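# Load two AA batteries into a remote control

## Task

Seat both AA batteries in the open battery compartment of the remote control, each with correct polarity and pressed fully home against its spring; the remote itself may be moved.

## Robot and tools

Robot: two arms, left_arm and right_arm, each with a two-finger gripper and a wrist camera. The arm names do not match image sides.

Frames. Scene frame: origin at table-top height, halfway between the arms' nominal bases, a little behind the near table edge. +x points out over the table, +z up, and left_arm sits on the +y side. Calibrated bases: left_arm at (+0.005, +0.298, +0.016) m, right_arm at (-0.002, -0.291, +0.016) m. Each gripper's own axes: fingers point along +z, and they open and close along y. Results print end_effector_position (metres, the spot between the finger pads, just behind the tips) and end_effector_quat_wxyz, both in the scene frame. Printed values may be off by a few centimetres, more at long reach.

Hand target. This is the last commanded pose of an arm, after clipping. All pose offsets count from it and run along its own axes, not the scene axes. The gripper often stops short of it, and waiting does not close that gap. The next command, even all zeros, requests it again. If the gripper still rests short, send the missing distance as an offset. Each command clips orientation to within 40 degrees of the measured one.

execute_actions(actions, cameras). actions is a list of actions, each 0.5 s long. An action is a table of up to 15 rows, one per 1/30 s step; a short table repeats its last row. Every row holds 14 numbers in [-1, 1]: dx, dy, dz, rx, ry, rz, opening for left_arm, then the same seven for right_arm. Fill all 14 even if one arm stays still. The first six numbers of an arm are an offset from its Hand target as it was when that action began, not from the previous row. 1.0 stands for 0.6 m or 180 degrees, and rx, ry, rz form one rotation vector. Repeating an offset in a later action moves the arm further. Six zeros re-command the current Hand target. Opening is absolute, not an offset: +1 is fully open (about 87 mm between pads), +0.5 about 69 mm, 0 about 43 mm, -0.5 about 18 mm, -1 closed. A 0 is a real opening command, so resend the present opening to leave a gripper alone. cameras lists names, ["all"] or []; an empty actions list returns images and the scene number.

move(target, speed, blend, opening_speed, blocking, cameras). target is one 14-number row, laid out as above, or a list of up to 15 such rows. Every row is an offset from the same starting Hand targets, not from the previous row. speed: top path speed in m/s, 0.002 to 2.9, default 0.25; turning is capped at twice that in rad/s; give one number or one per target. blend: corner rounding in metres for lists; 0 stops at each point. opening_speed: rate of the opening command per second on the -1 to +1 scale, at least 0.2. blocking=false returns after about 0.5 s while the motion keeps running. A move lasts at most 10 s, does not avoid obstacles or the other arm, and lags more when fast. The result adds a move: line such as done, off_target, moving, held or fault, plus limits=paced (pose clipped) or limits=held (steps withheld). done means at rest within 10 mm and 2 degrees; neither done nor off_target tells you about contact. Route paths around an arm's own base, not close past it.

wait(seconds): 0 to 10 s, arms hold their last command. stop(): brakes a running move. zoom_image(camera, region): enlarges a part of the newest image of cam_high, cam_low (504x504), cam_left_wrist or cam_right_wrist (672x504); region is [x0, y0, x1, y1] in pixels from the top-left, at most 504 by 504. read_manual(section): licence text only. finished_scene(scene): ends the current scene, given by its number; irreversible, and the batteries must stay seated without the robot.

Gripping. grip_measured reports finger position on the same scale as the opening command. To hold something, command about 0.04 below the reading at first contact for full force; less margin grips more gently. Readings can be off by roughly 1 mm. Pad force is about 20 N.

Other result lines: Joint positions (gripper last, 0 closed to 1 open), Joint velocities (may say within noise), Joint torques (joints 1 to 3 wrap at plus or minus 28 N m), Tool commands, motor temperatures.

Hazards. Never let a battery or the remote fall, leave the table, or be released while moving. Avoid slamming or hard pushing; contact force grows with speed and with how far the target lies past the contact. To end a push, command the target back behind the gripper. Do not let the arms, grippers or wrist cameras touch or squeeze each other, and do not strain a camera cable. The bar under the bases, the plate behind it and the low rail can rise about 3 cm above the table and give no warning. Small motions may not happen or may drift sideways; check the pose and tilt after each move. Motors heat when holding loads, stretched out, or pushing at unreachable poses: MOTOR HOT appears at 75 °C, at 90 °C the arm folds and stays idle, at 100 °C it collapses. Loose objects may occasionally get nudged by outside pushes.

Each tool is called as name([rows], argument=value, ...), one row to a line, values as JSON.

## Session

execute_actions(actions=[])

Scene clock: 0.00 s.
left_arm: end_effector_position=(+0.2884, +0.1420, +0.2615) grip_measured=+1.000 end_effector_quat_wxyz=(+0.517, +0.005, +0.835, -0.188) | right_arm: end_effector_position=(+0.3254, -0.1275, +0.1606) grip_measured=+1.000 end_effector_quat_wxyz=(+0.361, -0.024, +0.926, +0.110)
Joint positions: left_arm=[-0.61 0.939 0.915 -0.389 -0.231 -0.416 1] | right_arm=[0.479 1.376 1.051 -0.479 0.13 0.377 1]
Joint velocities: within noise
Joint torques (N m): no reading
Motor temperatures (°C): left_arm=[25 33 34 24 24 23 23] | right_arm=[24 35 38 26 25 22 24]
Heat: left arm: 34 °C; right arm: 38 °C.
Hand target: left_arm +0.2897, +0.1408, +0.2702; +0.525, +0.004, +0.828, -0.195 | right_arm +0.3282, -0.1253, +0.1694; +0.372, -0.024, +0.921, +0.116
Tool commands: left_gripper/opening=+1.0 right_gripper/opening=+1.0

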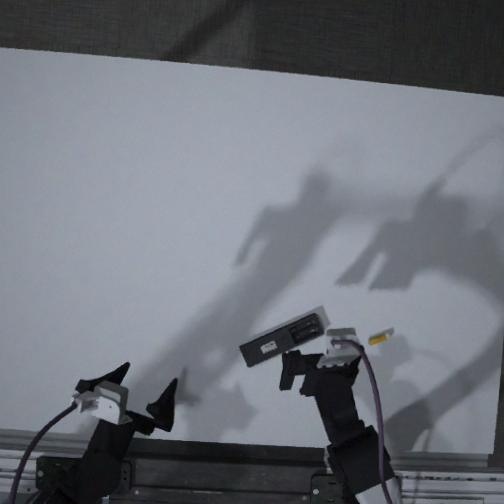

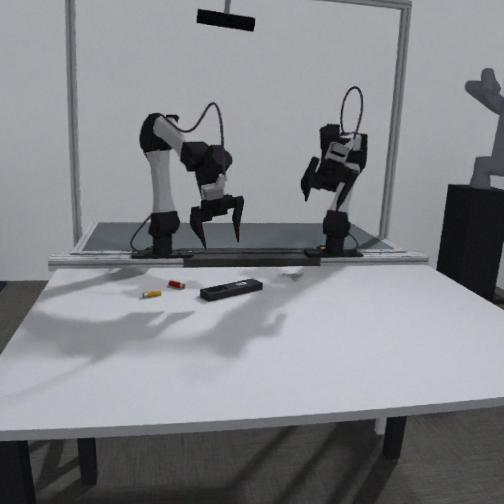

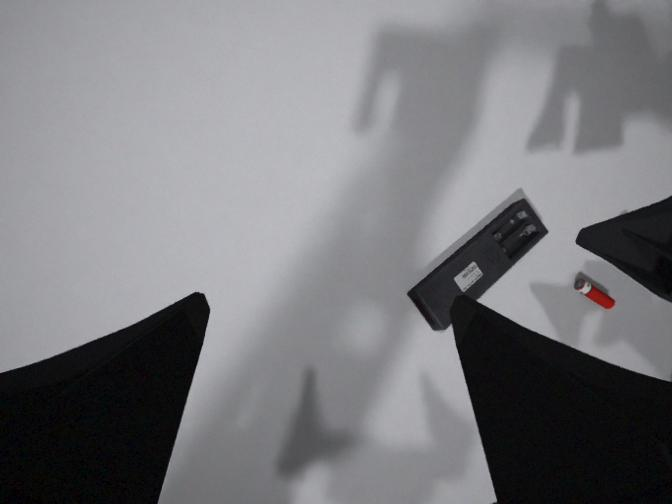

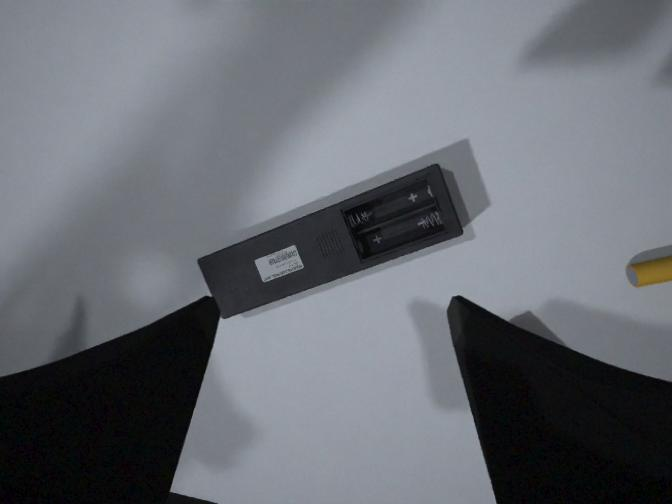

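zoom_image(camera="cam_right_wrist", region=[310, 140, 500, 280])

zoom_image(camera="cam_high", region=[220, 290, 420, 410])

zoom_image(camera="cam_left_wrist", region=[400, 180, 640, 340])

zoom_image(camera="cam_low", region=[120, 250, 280, 320])

Scaled by 2.653.

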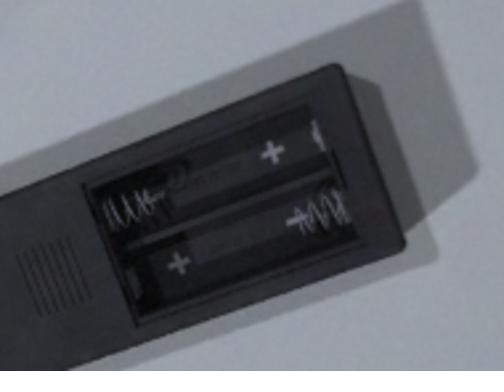

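Scaled by 2.520.

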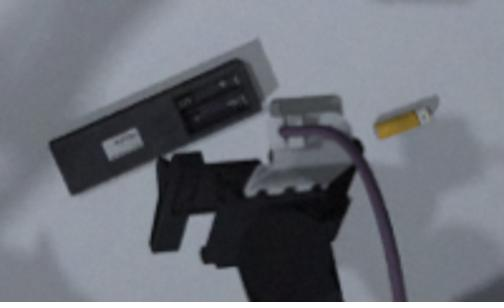

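Scaled by 2.100.

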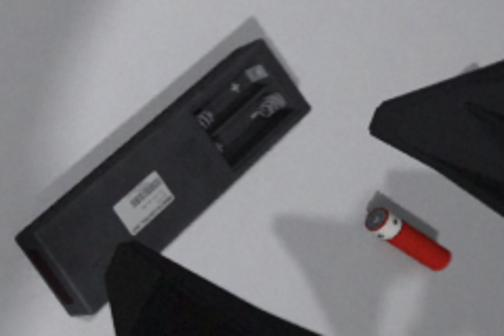

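Scaled by 3.150.

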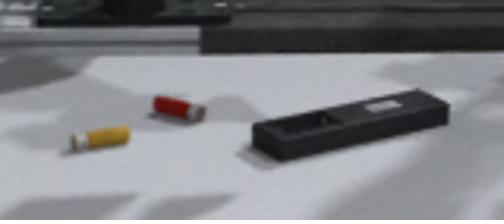

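move(target=[0,0,0,0,0,0,1,-0.072,-0.112,-0.101,0.0757,0.243,0.0157,1], cameras=["all"])

Scene clock: 51.07 s.
left_arm: end_effector_position=(+0.2884, +0.1420, +0.2615) grip_measured=+1.000 end_effector_quat_wxyz=(+0.517, +0.005, +0.835, -0.188) | right_arm: end_effector_position=(+0.3276, -0.2084, +0.2136) grip_measured=+1.000 end_effector_quat_wxyz=(+0.072, +0.006, +0.997, +0.011)
Joint positions: left_arm=[-0.61 0.939 0.915 -0.389 -0.231 -0.416 1] | right_arm=[0.229 1.903 2.022 -1.541 0.03 0.248 1]
Joint torques (N m): left_arm=[-0.02 -2.07 8.34 1.99 -0.17 -0.06] | right_arm=[0.12 -9.42 9.01 0.43 0.04 -0.15]
Motor temperatures (°C): left_arm=[25 33 38 30 24 23 23] | right_arm=[24 37 43 28 25 22 23]
Heat: left arm: 38 °C; right arm: 43 °C.
Hand target: left_arm +0.2897, +0.1408, +0.2702; +0.525, +0.004, +0.828, -0.195 | right_arm +0.3270, -0.2066, +0.2283; +0.000, +0.000, +1.000, +0.000
Off the commanded pose: left_arm 0.009 m, 1 deg | right_arm 0.015 m, 8 deg.
joint sent to its limit (right arm) — joint 4 (wrist pitch), lower limit. The joint targets are off in orientation, not in position.
move: off_target (right_arm)

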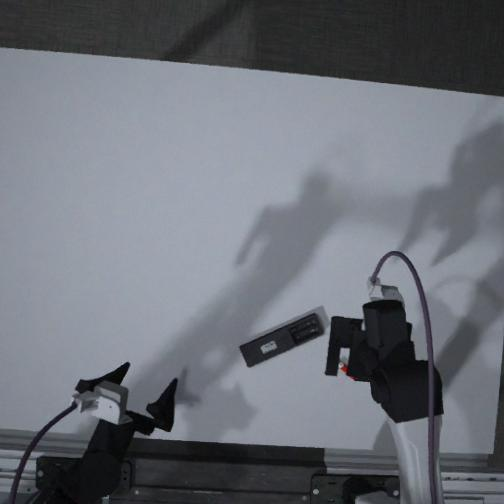

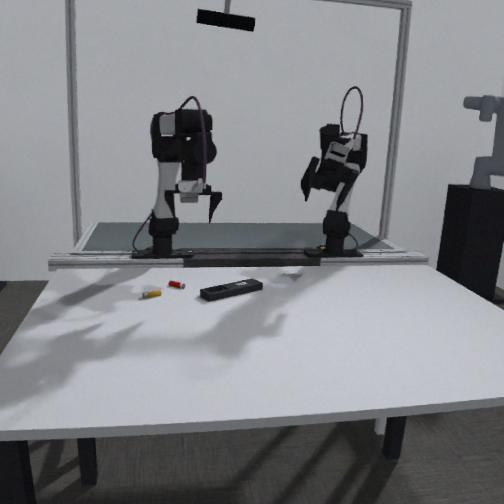

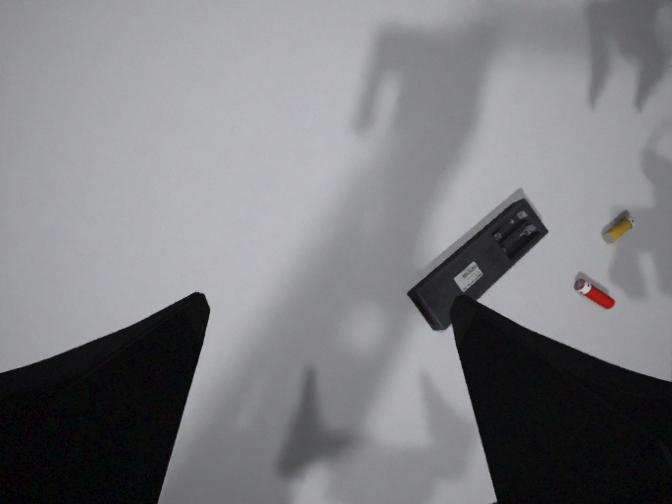

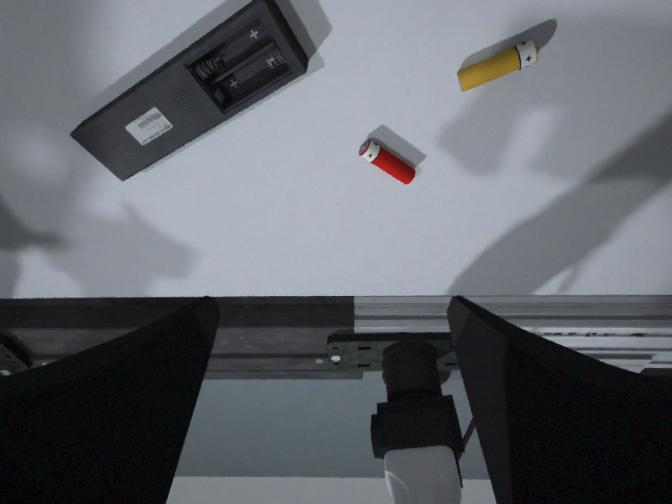

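zoom_image(camera="cam_right_wrist", region=[330, 20, 570, 200])

zoom_image(camera="cam_right_wrist", region=[170, 0, 330, 120])

Scaled by 2.100.

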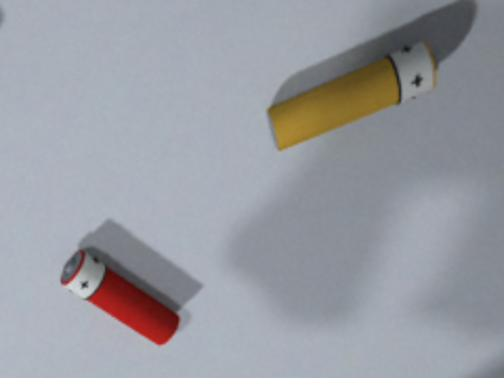

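Scaled by 3.150.

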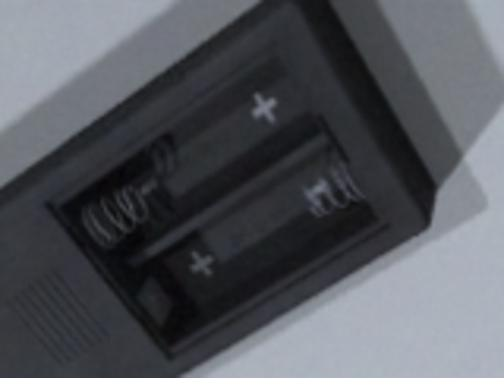

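move(target=[0,0,0,0,0,0,1,-0.028,-0.184,0.2,0,0,0.364,0.5], cameras=["all"])

Scene clock: 105.83 s.
left_arm: end_effector_position=(+0.2884, +0.1420, +0.2615) grip_measured=+1.000 end_effector_quat_wxyz=(+0.517, +0.005, +0.835, -0.188) | right_arm: end_effector_position=(+0.3417, -0.3193, +0.1116) grip_measured=+0.500 end_effector_quat_wxyz=(+0.002, +0.535, +0.845, -0.007)
Joint positions: left_arm=[-0.61 0.939 0.915 -0.389 -0.231 -0.416 1] | right_arm=[-0.174 1.93 1.645 -1.278 0.029 0.966 0.75]
Joint torques (N m): left_arm=[-0.03 -2.06 8.31 1.98 -0.17 -0.05] | right_arm=[0.18 -7.71 5.37 0.42 0.09 0.02]
Motor temperatures (°C): left_arm=[25 32 40 32 24 23 23] | right_arm=[24 43 44 26 25 22 23]
Heat: left arm: 40 °C; right arm: 44 °C.
Hand target: left_arm +0.2897, +0.1408, +0.2702; +0.525, +0.004, +0.828, -0.195 | right_arm +0.3439, -0.3168, +0.1082; +0.000, +0.541, +0.841, +0.000
Off the commanded pose: left_arm 0.009 m, 1 deg | right_arm 0.005 m, 1 deg.
move: done

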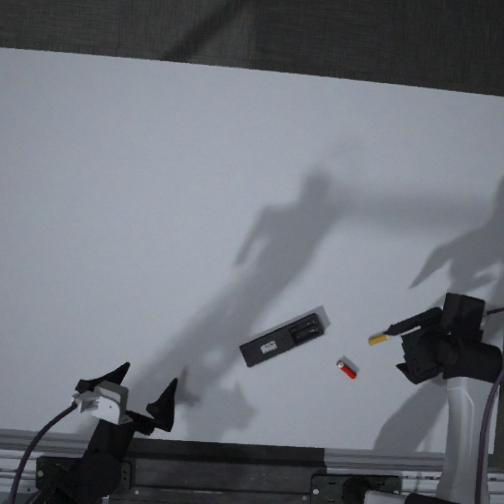

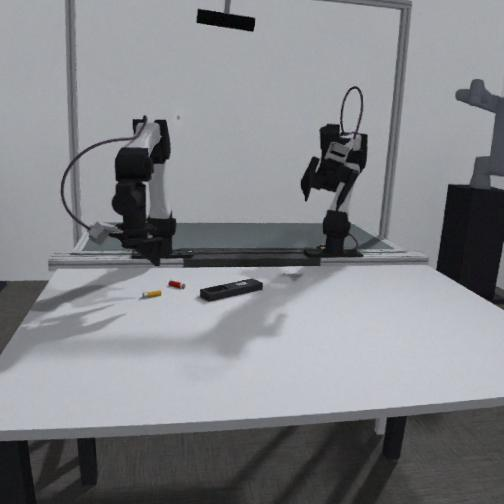

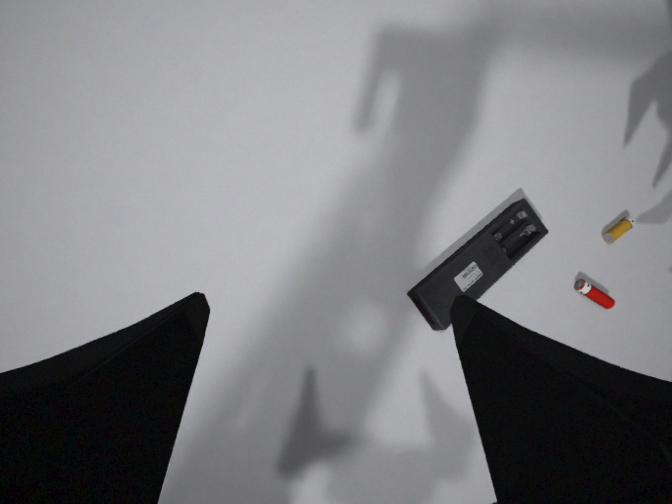

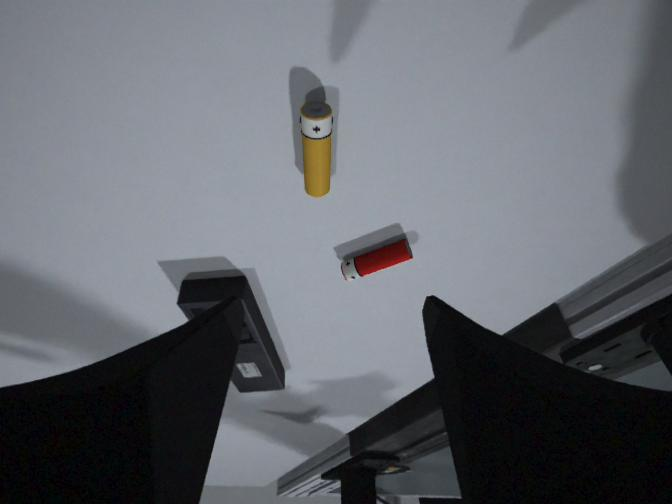

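move([
  [0,0,0,0,0,0,1,0.0067,0.0133,0.1,0,0,0,0.2],
  [0,0,0,0,0,0,1,0.0067,0.0133,0.163,0,0,0,0.2],
], speed=[0.25,0.08], cameras=["cam_right_wrist"])

Scene clock: 124.33 s.
left_arm: end_effector_position=(+0.2884, +0.1420, +0.2615) grip_measured=+1.000 end_effector_quat_wxyz=(+0.517, +0.005, +0.835, -0.188) | right_arm: end_effector_position=(+0.3454, -0.3131, +0.0178) grip_measured=+0.200 end_effector_quat_wxyz=(-0.004, +0.539, +0.843, -0.006)
Joint positions: left_arm=[-0.61 0.939 0.915 -0.389 -0.231 -0.416 1] | right_arm=[-0.163 2.031 1.404 -0.947 0.022 0.985 0.6]
Joint torques (N m): left_arm=[-0.02 -2.09 8.31 1.98 -0.17 -0.06] | right_arm=[0.77 -7.49 4.49 0.59 0.16 0.03]
Heat: left arm: 41 °C; right arm: 43 °C.
Hand target: left_arm +0.2897, +0.1408, +0.2702; +0.525, +0.004, +0.828, -0.195 | right_arm +0.3494, -0.3099, +0.0104; +0.000, +0.541, +0.841, +0.000
Off the commanded pose: left_arm 0.009 m, 1 deg | right_arm 0.009 m, 1 deg.
move: done
Images, in order (width x height): cam_right_wrist 672x504.

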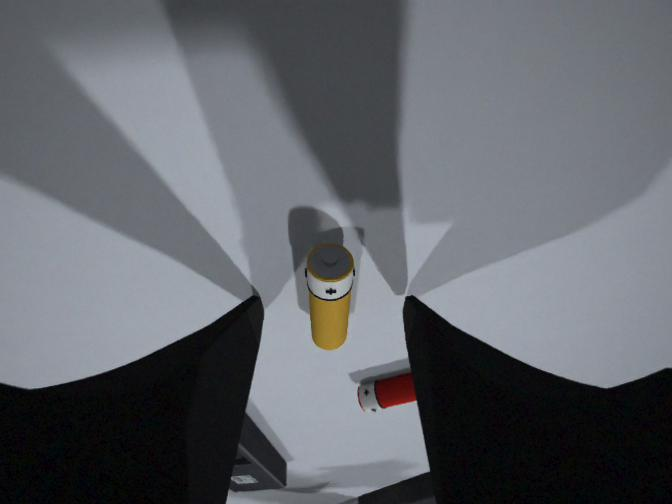

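move([
  [0,0,0,0,0,0,1,0,0,0.009,0,0,0,0.2],
  [0,0,0,0,0,0,1,0,0,0.009,0,0,0,-0.72],
  [0,0,0,0,0,0,1,0,0,-0.14,0,0,0,-0.72],
], speed=[0.08,0.08,0.12], opening_speed=0.7, cameras=["all"])

Scene clock: 135.97 s.
left_arm: end_effector_position=(+0.2884, +0.1420, +0.2615) grip_measured=+1.000 end_effector_quat_wxyz=(+0.517, +0.005, +0.835, -0.188) | right_arm: end_effector_position=(+0.3426, -0.3099, +0.0770) grip_measured=-0.580 end_effector_quat_wxyz=(-0.024, +0.539, +0.842, -0.005)
Joint positions: left_arm=[-0.61 0.939 0.915 -0.389 -0.231 -0.416 1] | right_arm=[-0.162 1.987 1.577 -1.199 0.003 0.987 0.21]
Joint torques (N m): left_arm=[-0.02 -2.07 8.27 1.97 -0.18 -0.05] | right_arm=[1.02 -10.88 8.98 0.04 0.32 0.05]
Heat: left arm: 41 °C; right arm: 43 °C.
Hand target: left_arm +0.2897, +0.1408, +0.2702; +0.525, +0.004, +0.828, -0.195 | right_arm +0.3495, -0.3099, +0.0945; +0.000, +0.541, +0.841, +0.000
Off the commanded pose: left_arm 0.009 m, 1 deg | right_arm 0.019 m, 3 deg.
move: off_target (right_arm); target 2's new opening was sent with right_arm's hand 0.013 m and 1 deg from that target

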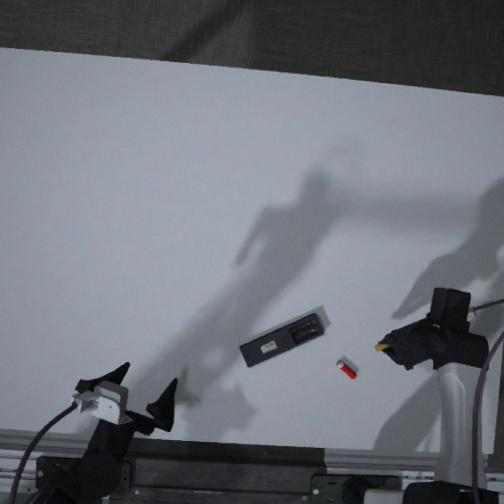

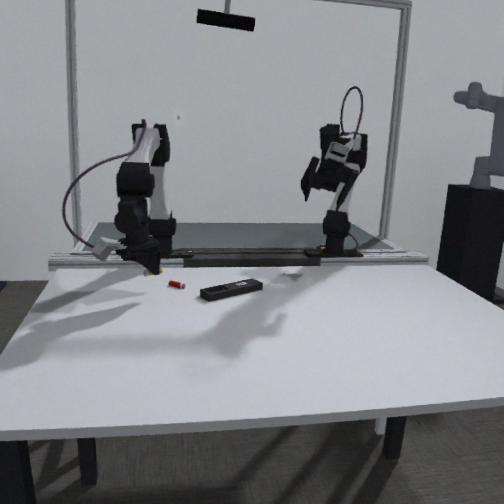

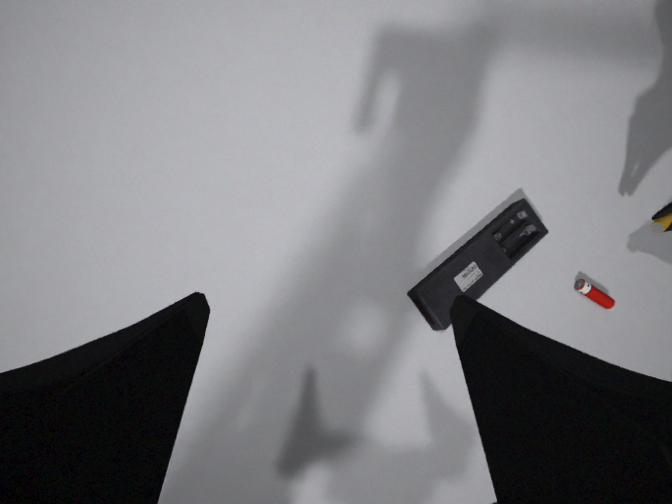

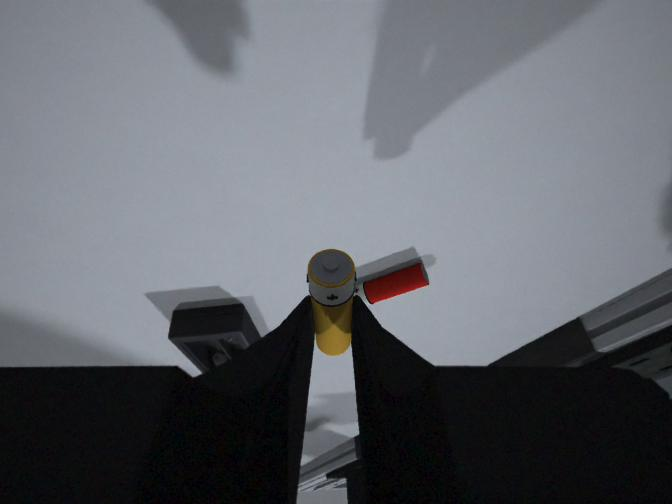

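move(target=[0,0,0,0,0,0,1,0.248,0.134,-0.083,0,0,-0.0306,-0.72], cameras=["all"])

zoom_image(camera="cam_right_wrist", region=[180, 200, 480, 500])

Scene clock: 147.27 s.
left_arm: end_effector_position=(+0.2884, +0.1420, +0.2615) grip_measured=+1.000 end_effector_quat_wxyz=(+0.517, +0.005, +0.835, -0.188) | right_arm: end_effector_position=(+0.3558, -0.1398, +0.1393) grip_measured=-0.580 end_effector_quat_wxyz=(-0.009, +0.494, +0.870, +0.000)
Joint positions: left_arm=[-0.61 0.939 0.915 -0.389 -0.231 -0.416 1] | right_arm=[0.292 2.075 1.949 -1.453 0.004 1.334 0.21]
Joint torques (N m): left_arm=[-0.08 -2.07 8.28 1.98 -0.19 -0.06] | right_arm=[0.06 -8.39 9.39 0.1 0.35 0.06]
Heat: left arm: 41 °C; right arm: 44 °C.
Hand target: left_arm +0.2897, +0.1408, +0.2702; +0.525, +0.004, +0.828, -0.195 | right_arm +0.3610, -0.1412, +0.1442; +0.000, +0.500, +0.866, +0.000
Off the commanded pose: left_arm 0.009 m, 1 deg | right_arm 0.007 m, 1 deg.
move: done

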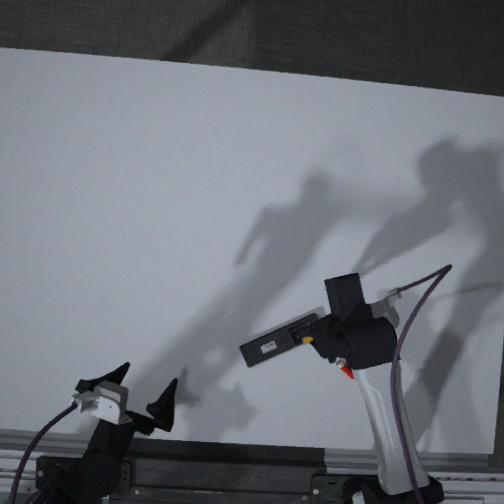

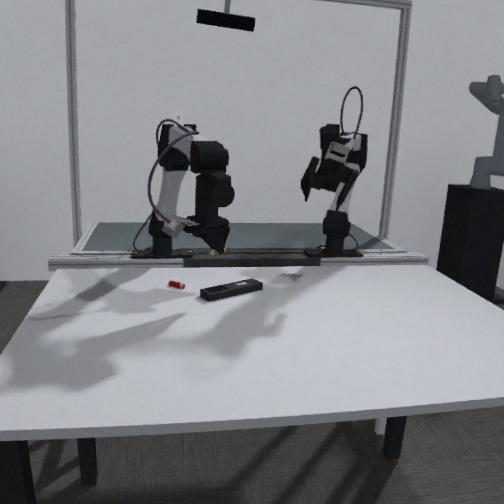

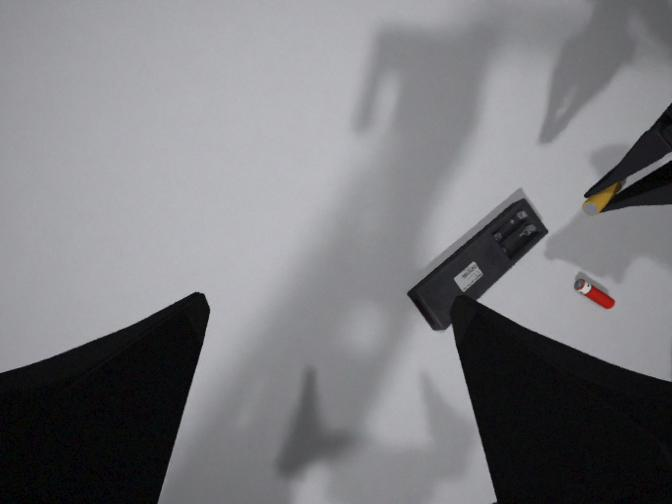

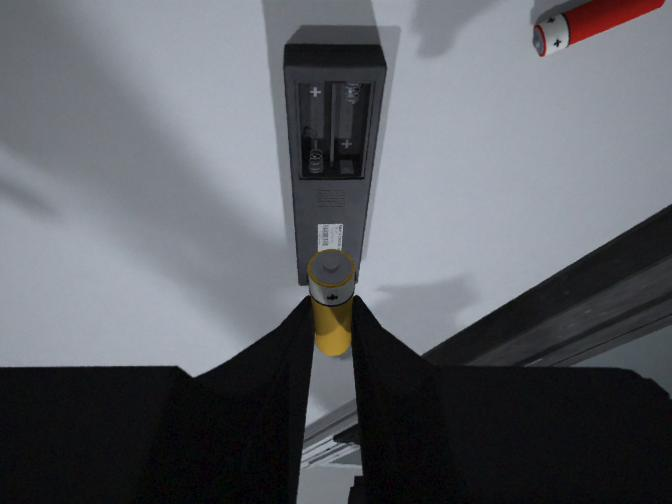

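Scaled by 1.680.

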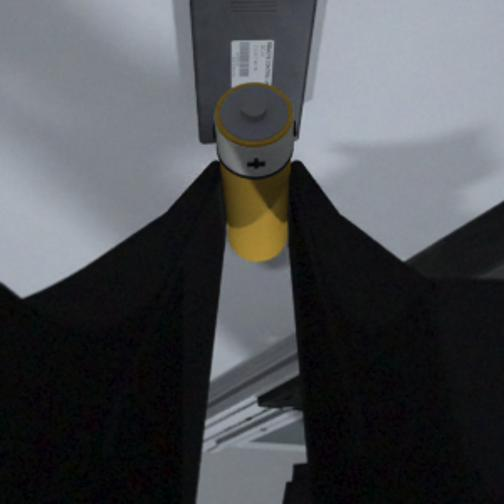

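move(target=[0,0,0,0,0,0,1,0.007,0.015,0.13,0,-0.1,0.0076,-0.72], speed=0.12, cameras=["all"])

zoom_image(camera="cam_right_wrist", region=[230, 150, 430, 400])

zoom_image(camera="cam_left_wrist", region=[450, 130, 650, 280])

zoom_image(camera="cam_low", region=[160, 230, 280, 310])

Scene clock: 187.60 s.
left_arm: end_effector_position=(+0.2884, +0.1420, +0.2615) grip_measured=+1.000 end_effector_quat_wxyz=(+0.517, +0.005, +0.835, -0.188) | right_arm: end_effector_position=(+0.3642, -0.1327, +0.0705) grip_measured=-0.580 end_effector_quat_wxyz=(+0.124, +0.501, +0.853, -0.075)
Joint positions: left_arm=[-0.61 0.939 0.915 -0.389 -0.231 -0.416 1] | right_arm=[0.434 2.075 1.692 -1.171 0.308 1.504 0.21]
Joint torques (N m): left_arm=[-0.05 -2.1 8.32 1.99 -0.17 -0.05] | right_arm=[0.9 -8.57 5.27 0.39 0.61 0.04]
Heat: left arm: 41 °C; right arm: 45 °C.
Hand target: left_arm +0.2897, +0.1408, +0.2702; +0.525, +0.004, +0.828, -0.195 | right_arm +0.3667, -0.1330, +0.0662; +0.135, +0.504, +0.849, -0.078
Off the commanded pose: left_arm 0.009 m, 1 deg | right_arm 0.005 m, 1 deg.
move: done

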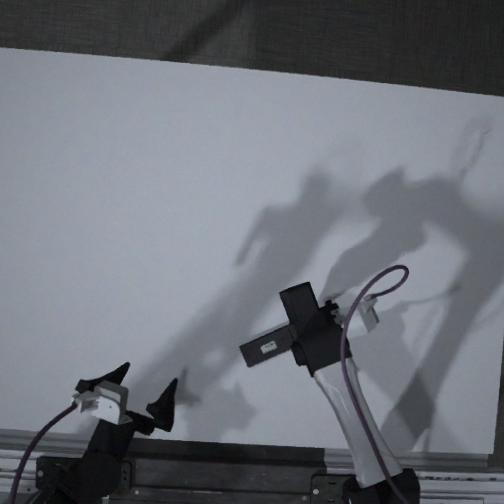

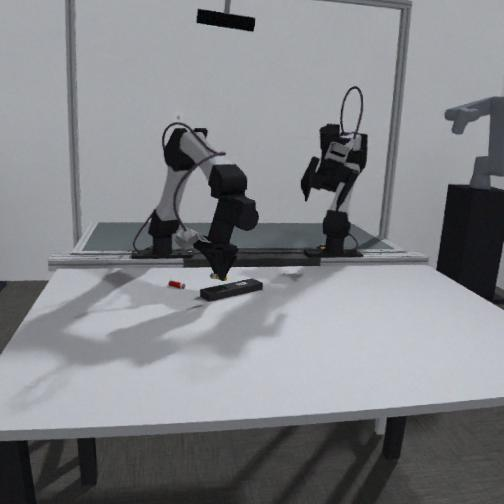

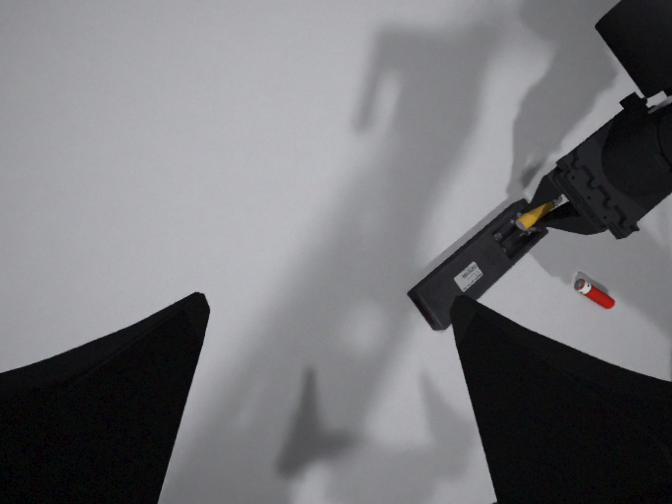

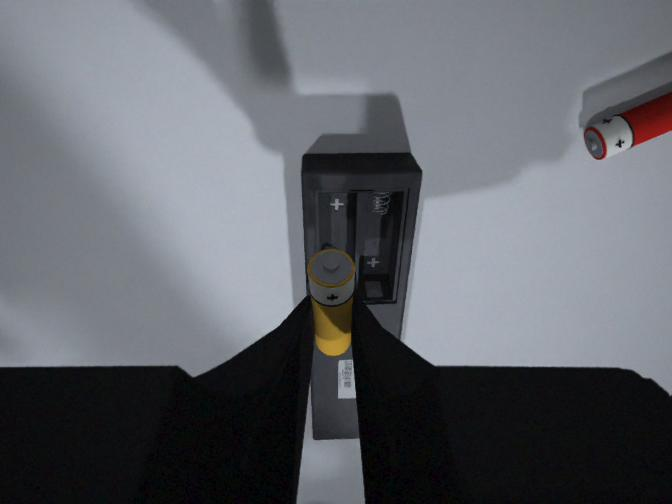

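Scaled by 2.016.

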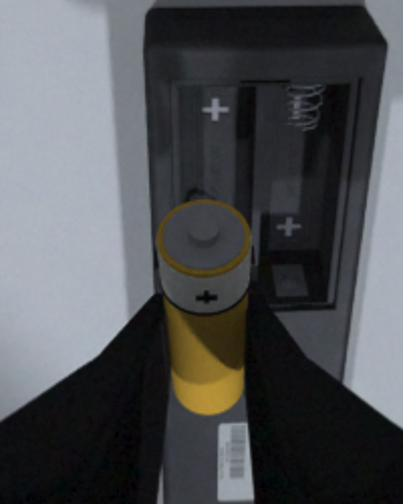

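Scaled by 2.520.

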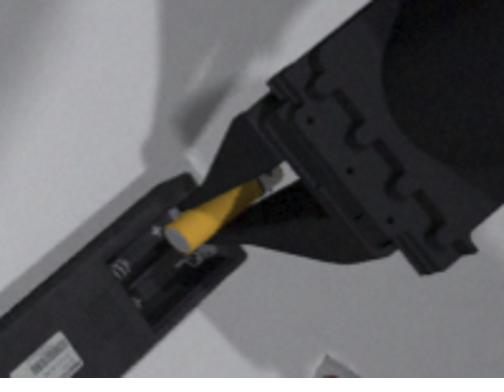

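Scaled by 4.200.

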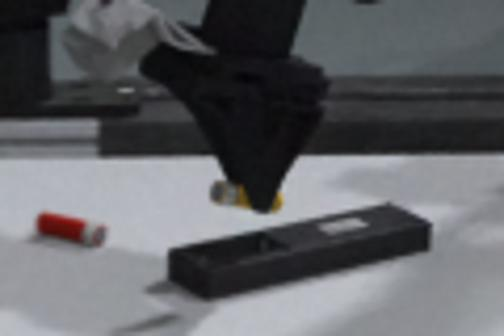

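move(target=[0,0,0,0,0,0,1,0.0102,-0.0017,0.0562,0,0,0,-0.72], speed=0.06, cameras=["all"])

zoom_image(camera="cam_right_wrist", region=[230, 150, 480, 400])

zoom_image(camera="cam_left_wrist", region=[450, 150, 600, 280])

zoom_image(camera="cam_low", region=[180, 250, 280, 310])

Scene clock: 233.27 s.
left_arm: end_effector_position=(+0.2884, +0.1420, +0.2615) grip_measured=+1.000 end_effector_quat_wxyz=(+0.517, +0.005, +0.835, -0.188) | right_arm: end_effector_position=(+0.3595, -0.1350, +0.0391) grip_measured=-0.580 end_effector_quat_wxyz=(+0.120, +0.501, +0.853, -0.082)
Joint positions: left_arm=[-0.61 0.939 0.915 -0.389 -0.231 -0.416 1] | right_arm=[0.432 2.096 1.597 -1.071 0.309 1.503 0.21]
Joint torques (N m): left_arm=[-0.02 -2.09 8.29 1.97 -0.18 -0.06] | right_arm=[-0.28 -8.21 4.83 0.65 0.6 -0.07]
Heat: left arm: 42 °C; right arm: 42 °C.
Hand target: left_arm +0.2897, +0.1408, +0.2702; +0.525, +0.004, +0.828, -0.195 | right_arm +0.3680, -0.1376, +0.0323; +0.135, +0.504, +0.849, -0.078
Off the commanded pose: left_arm 0.009 m, 1 deg | right_arm 0.011 m, 2 deg.
move: off_target (right_arm)

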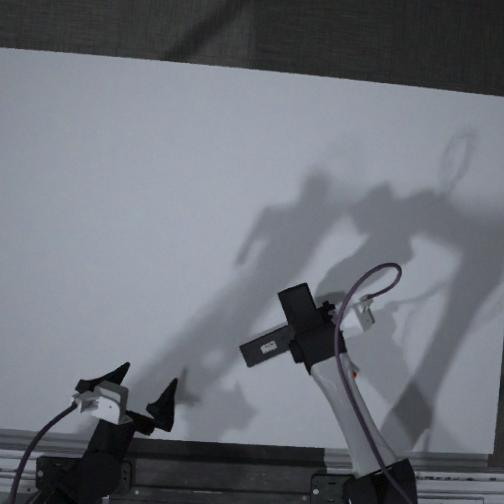

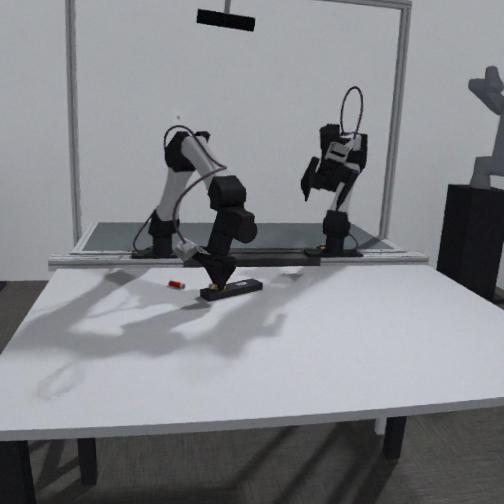

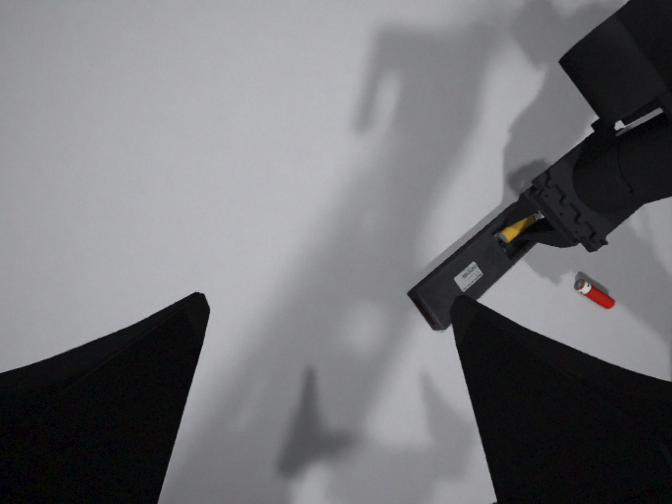

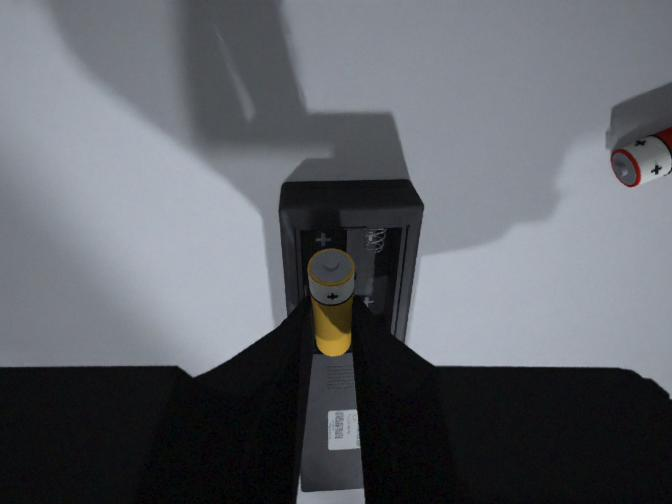

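Scaled by 2.016.

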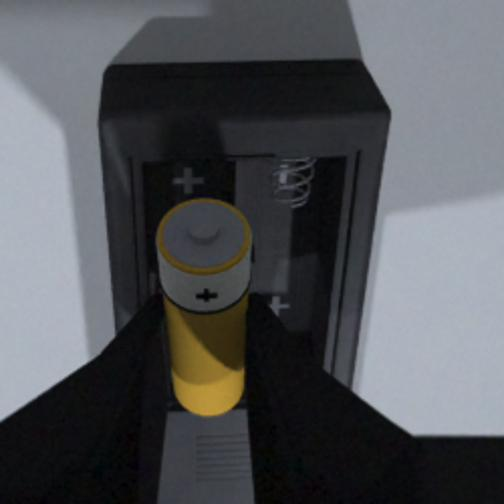

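Scaled by 3.360.

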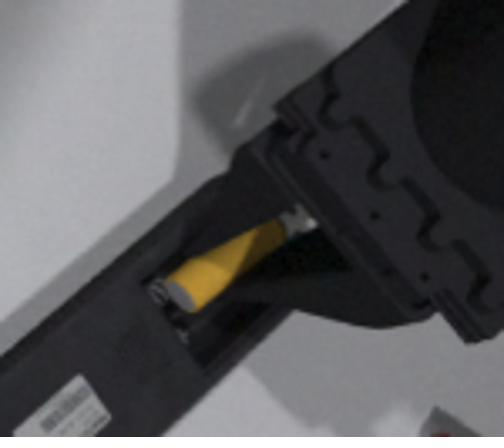

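Scaled by 5.040.

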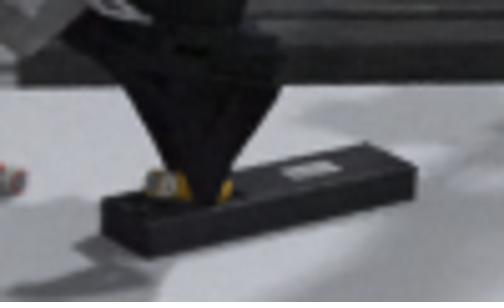

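move([
  [0,0,0,0,0,0,1,-0.008,0.004,-0.0265,0,0,0,-0.72],
  [0,0,0,0,0,0,1,0.002,0.004,0.003,0,0,0,-0.72],
], speed=0.05, cameras=["all"])

zoom_image(camera="cam_right_wrist", region=[230, 150, 480, 400])

zoom_image(camera="cam_left_wrist", region=[450, 150, 600, 280])

zoom_image(camera="cam_low", region=[180, 250, 280, 310])

Scene clock: 260.27 s.
left_arm: end_effector_position=(+0.2884, +0.1420, +0.2615) grip_measured=+1.000 end_effector_quat_wxyz=(+0.517, +0.005, +0.835, -0.188) | right_arm: end_effector_position=(+0.3615, -0.1348, +0.0395) grip_measured=-0.580 end_effector_quat_wxyz=(+0.121, +0.501, +0.853, -0.081)
Joint positions: left_arm=[-0.61 0.939 0.915 -0.389 -0.231 -0.416 1] | right_arm=[0.431 2.101 1.606 -1.073 0.31 1.503 0.21]
Joint torques (N m): left_arm=[-0.03 -2.09 8.31 1.99 -0.18 -0.05] | right_arm=[0.01 -7.75 4.81 0.69 0.59 -0.06]
Heat: left arm: 42 °C; right arm: 45 °C.
Hand target: left_arm +0.2897, +0.1408, +0.2702; +0.525, +0.004, +0.828, -0.195 | right_arm +0.3699, -0.1359, +0.0302; +0.135, +0.504, +0.849, -0.078
Off the commanded pose: left_arm 0.009 m, 1 deg | right_arm 0.013 m, 2 deg.
move: off_target (right_arm)

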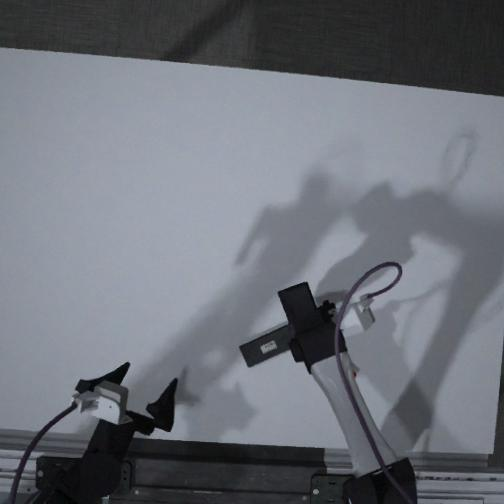

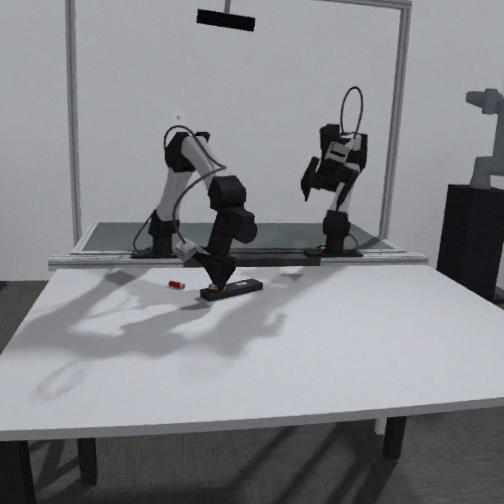

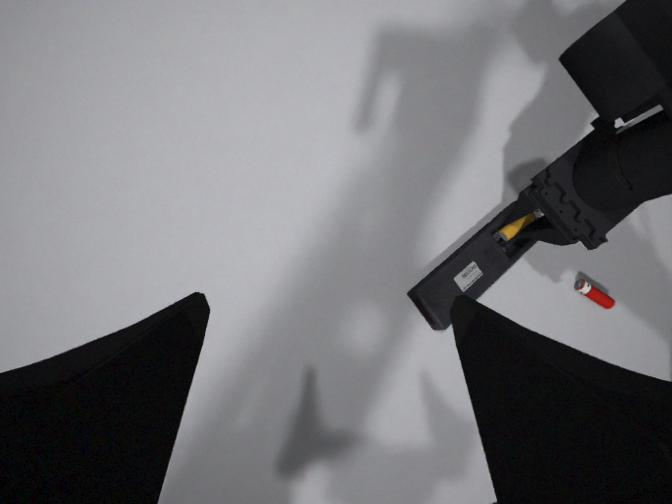

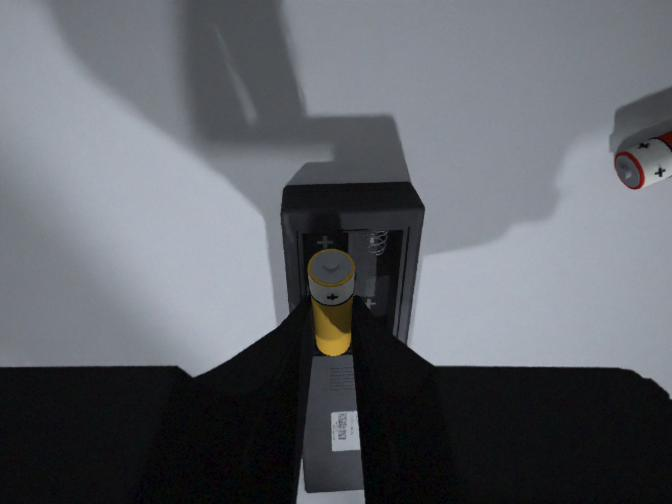

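Scaled by 2.016.

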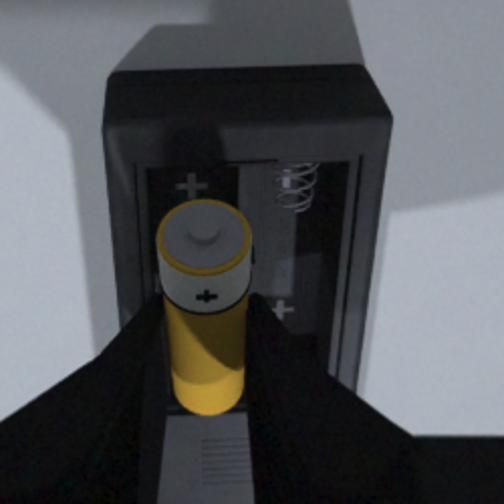

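Scaled by 3.360.

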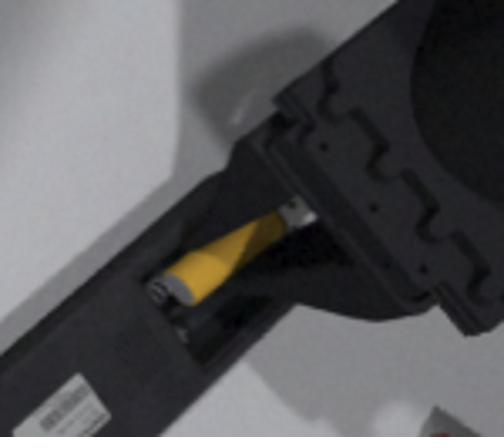

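Scaled by 5.040.

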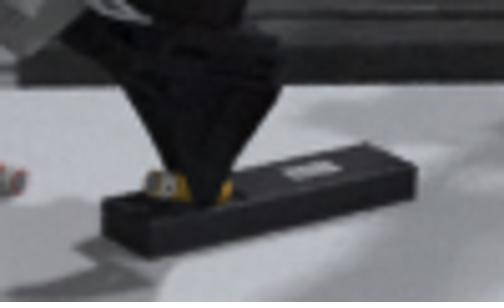

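move(target=[0,0,0,0,0,0,1,0.0165,-0.004,-0.0085,0,0,0,-0.72], speed=0.03, cameras=["all"])

zoom_image(camera="cam_right_wrist", region=[230, 150, 480, 400])

zoom_image(camera="cam_left_wrist", region=[450, 150, 600, 280])

Scene clock: 278.07 s.
left_arm: end_effector_position=(+0.2884, +0.1420, +0.2615) grip_measured=+1.000 end_effector_quat_wxyz=(+0.517, +0.005, +0.835, -0.188) | right_arm: end_effector_position=(+0.3605, -0.1339, +0.0387) grip_measured=-0.580 end_effector_quat_wxyz=(+0.128, +0.500, +0.852, -0.086)
Joint positions: left_arm=[-0.61 0.939 0.915 -0.389 -0.231 -0.416 1] | right_arm=[0.442 2.101 1.601 -1.072 0.327 1.512 0.21]
Joint torques (N m): left_arm=[-0.01 -2.06 8.28 1.99 -0.18 -0.05] | right_arm=[1.58 -8.5 4.38 0.58 0.44 0.14]
Heat: left arm: 42 °C; right arm: 45 °C.
Hand target: left_arm +0.2897, +0.1408, +0.2702; +0.525, +0.004, +0.828, -0.195 | right_arm +0.3625, -0.1273, +0.0319; +0.135, +0.504, +0.849, -0.078
Off the commanded pose: left_arm 0.009 m, 1 deg | right_arm 0.010 m, 1 deg.
move: done

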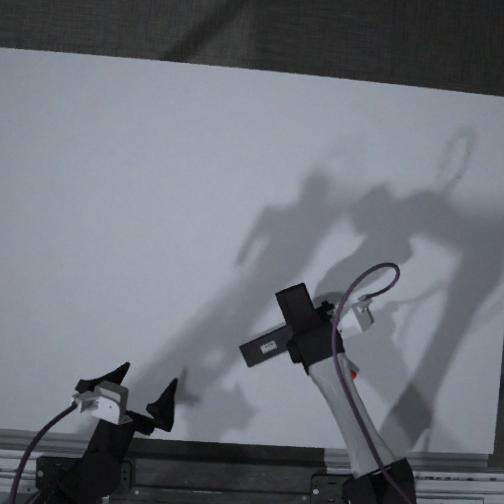

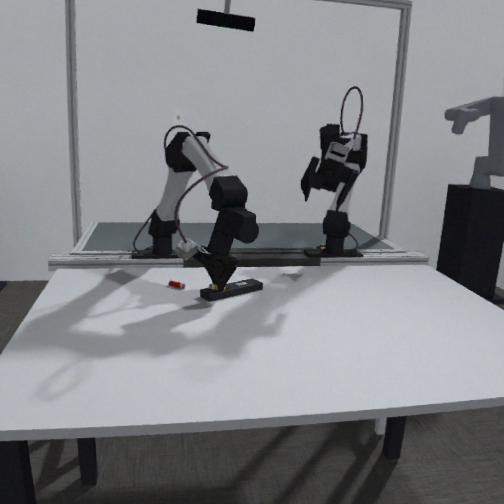

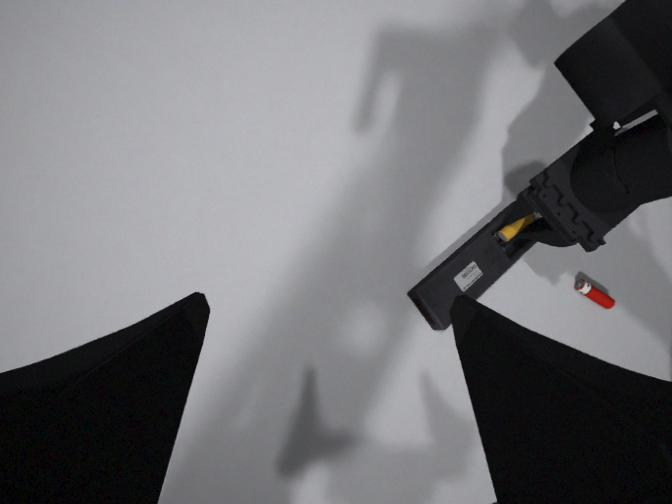

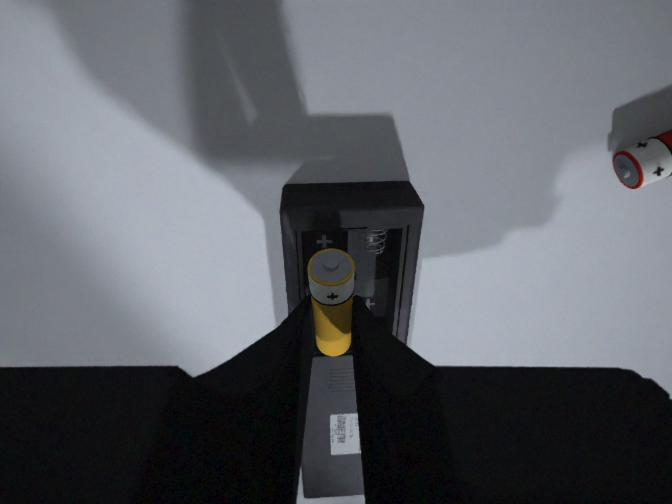

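Scaled by 2.016.

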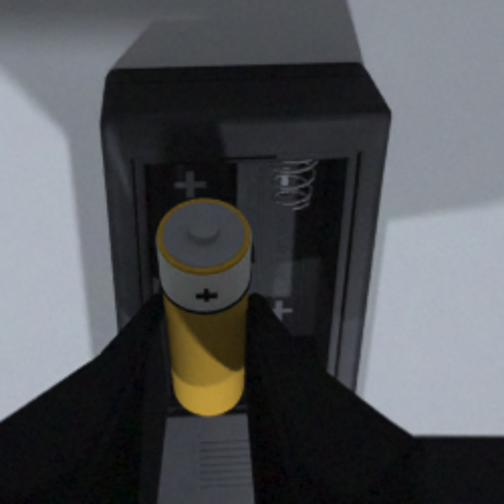

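Scaled by 3.360.

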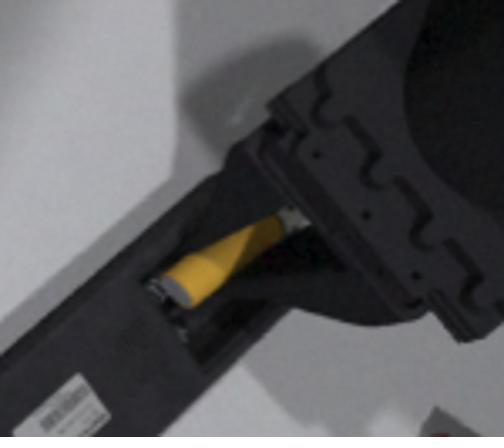

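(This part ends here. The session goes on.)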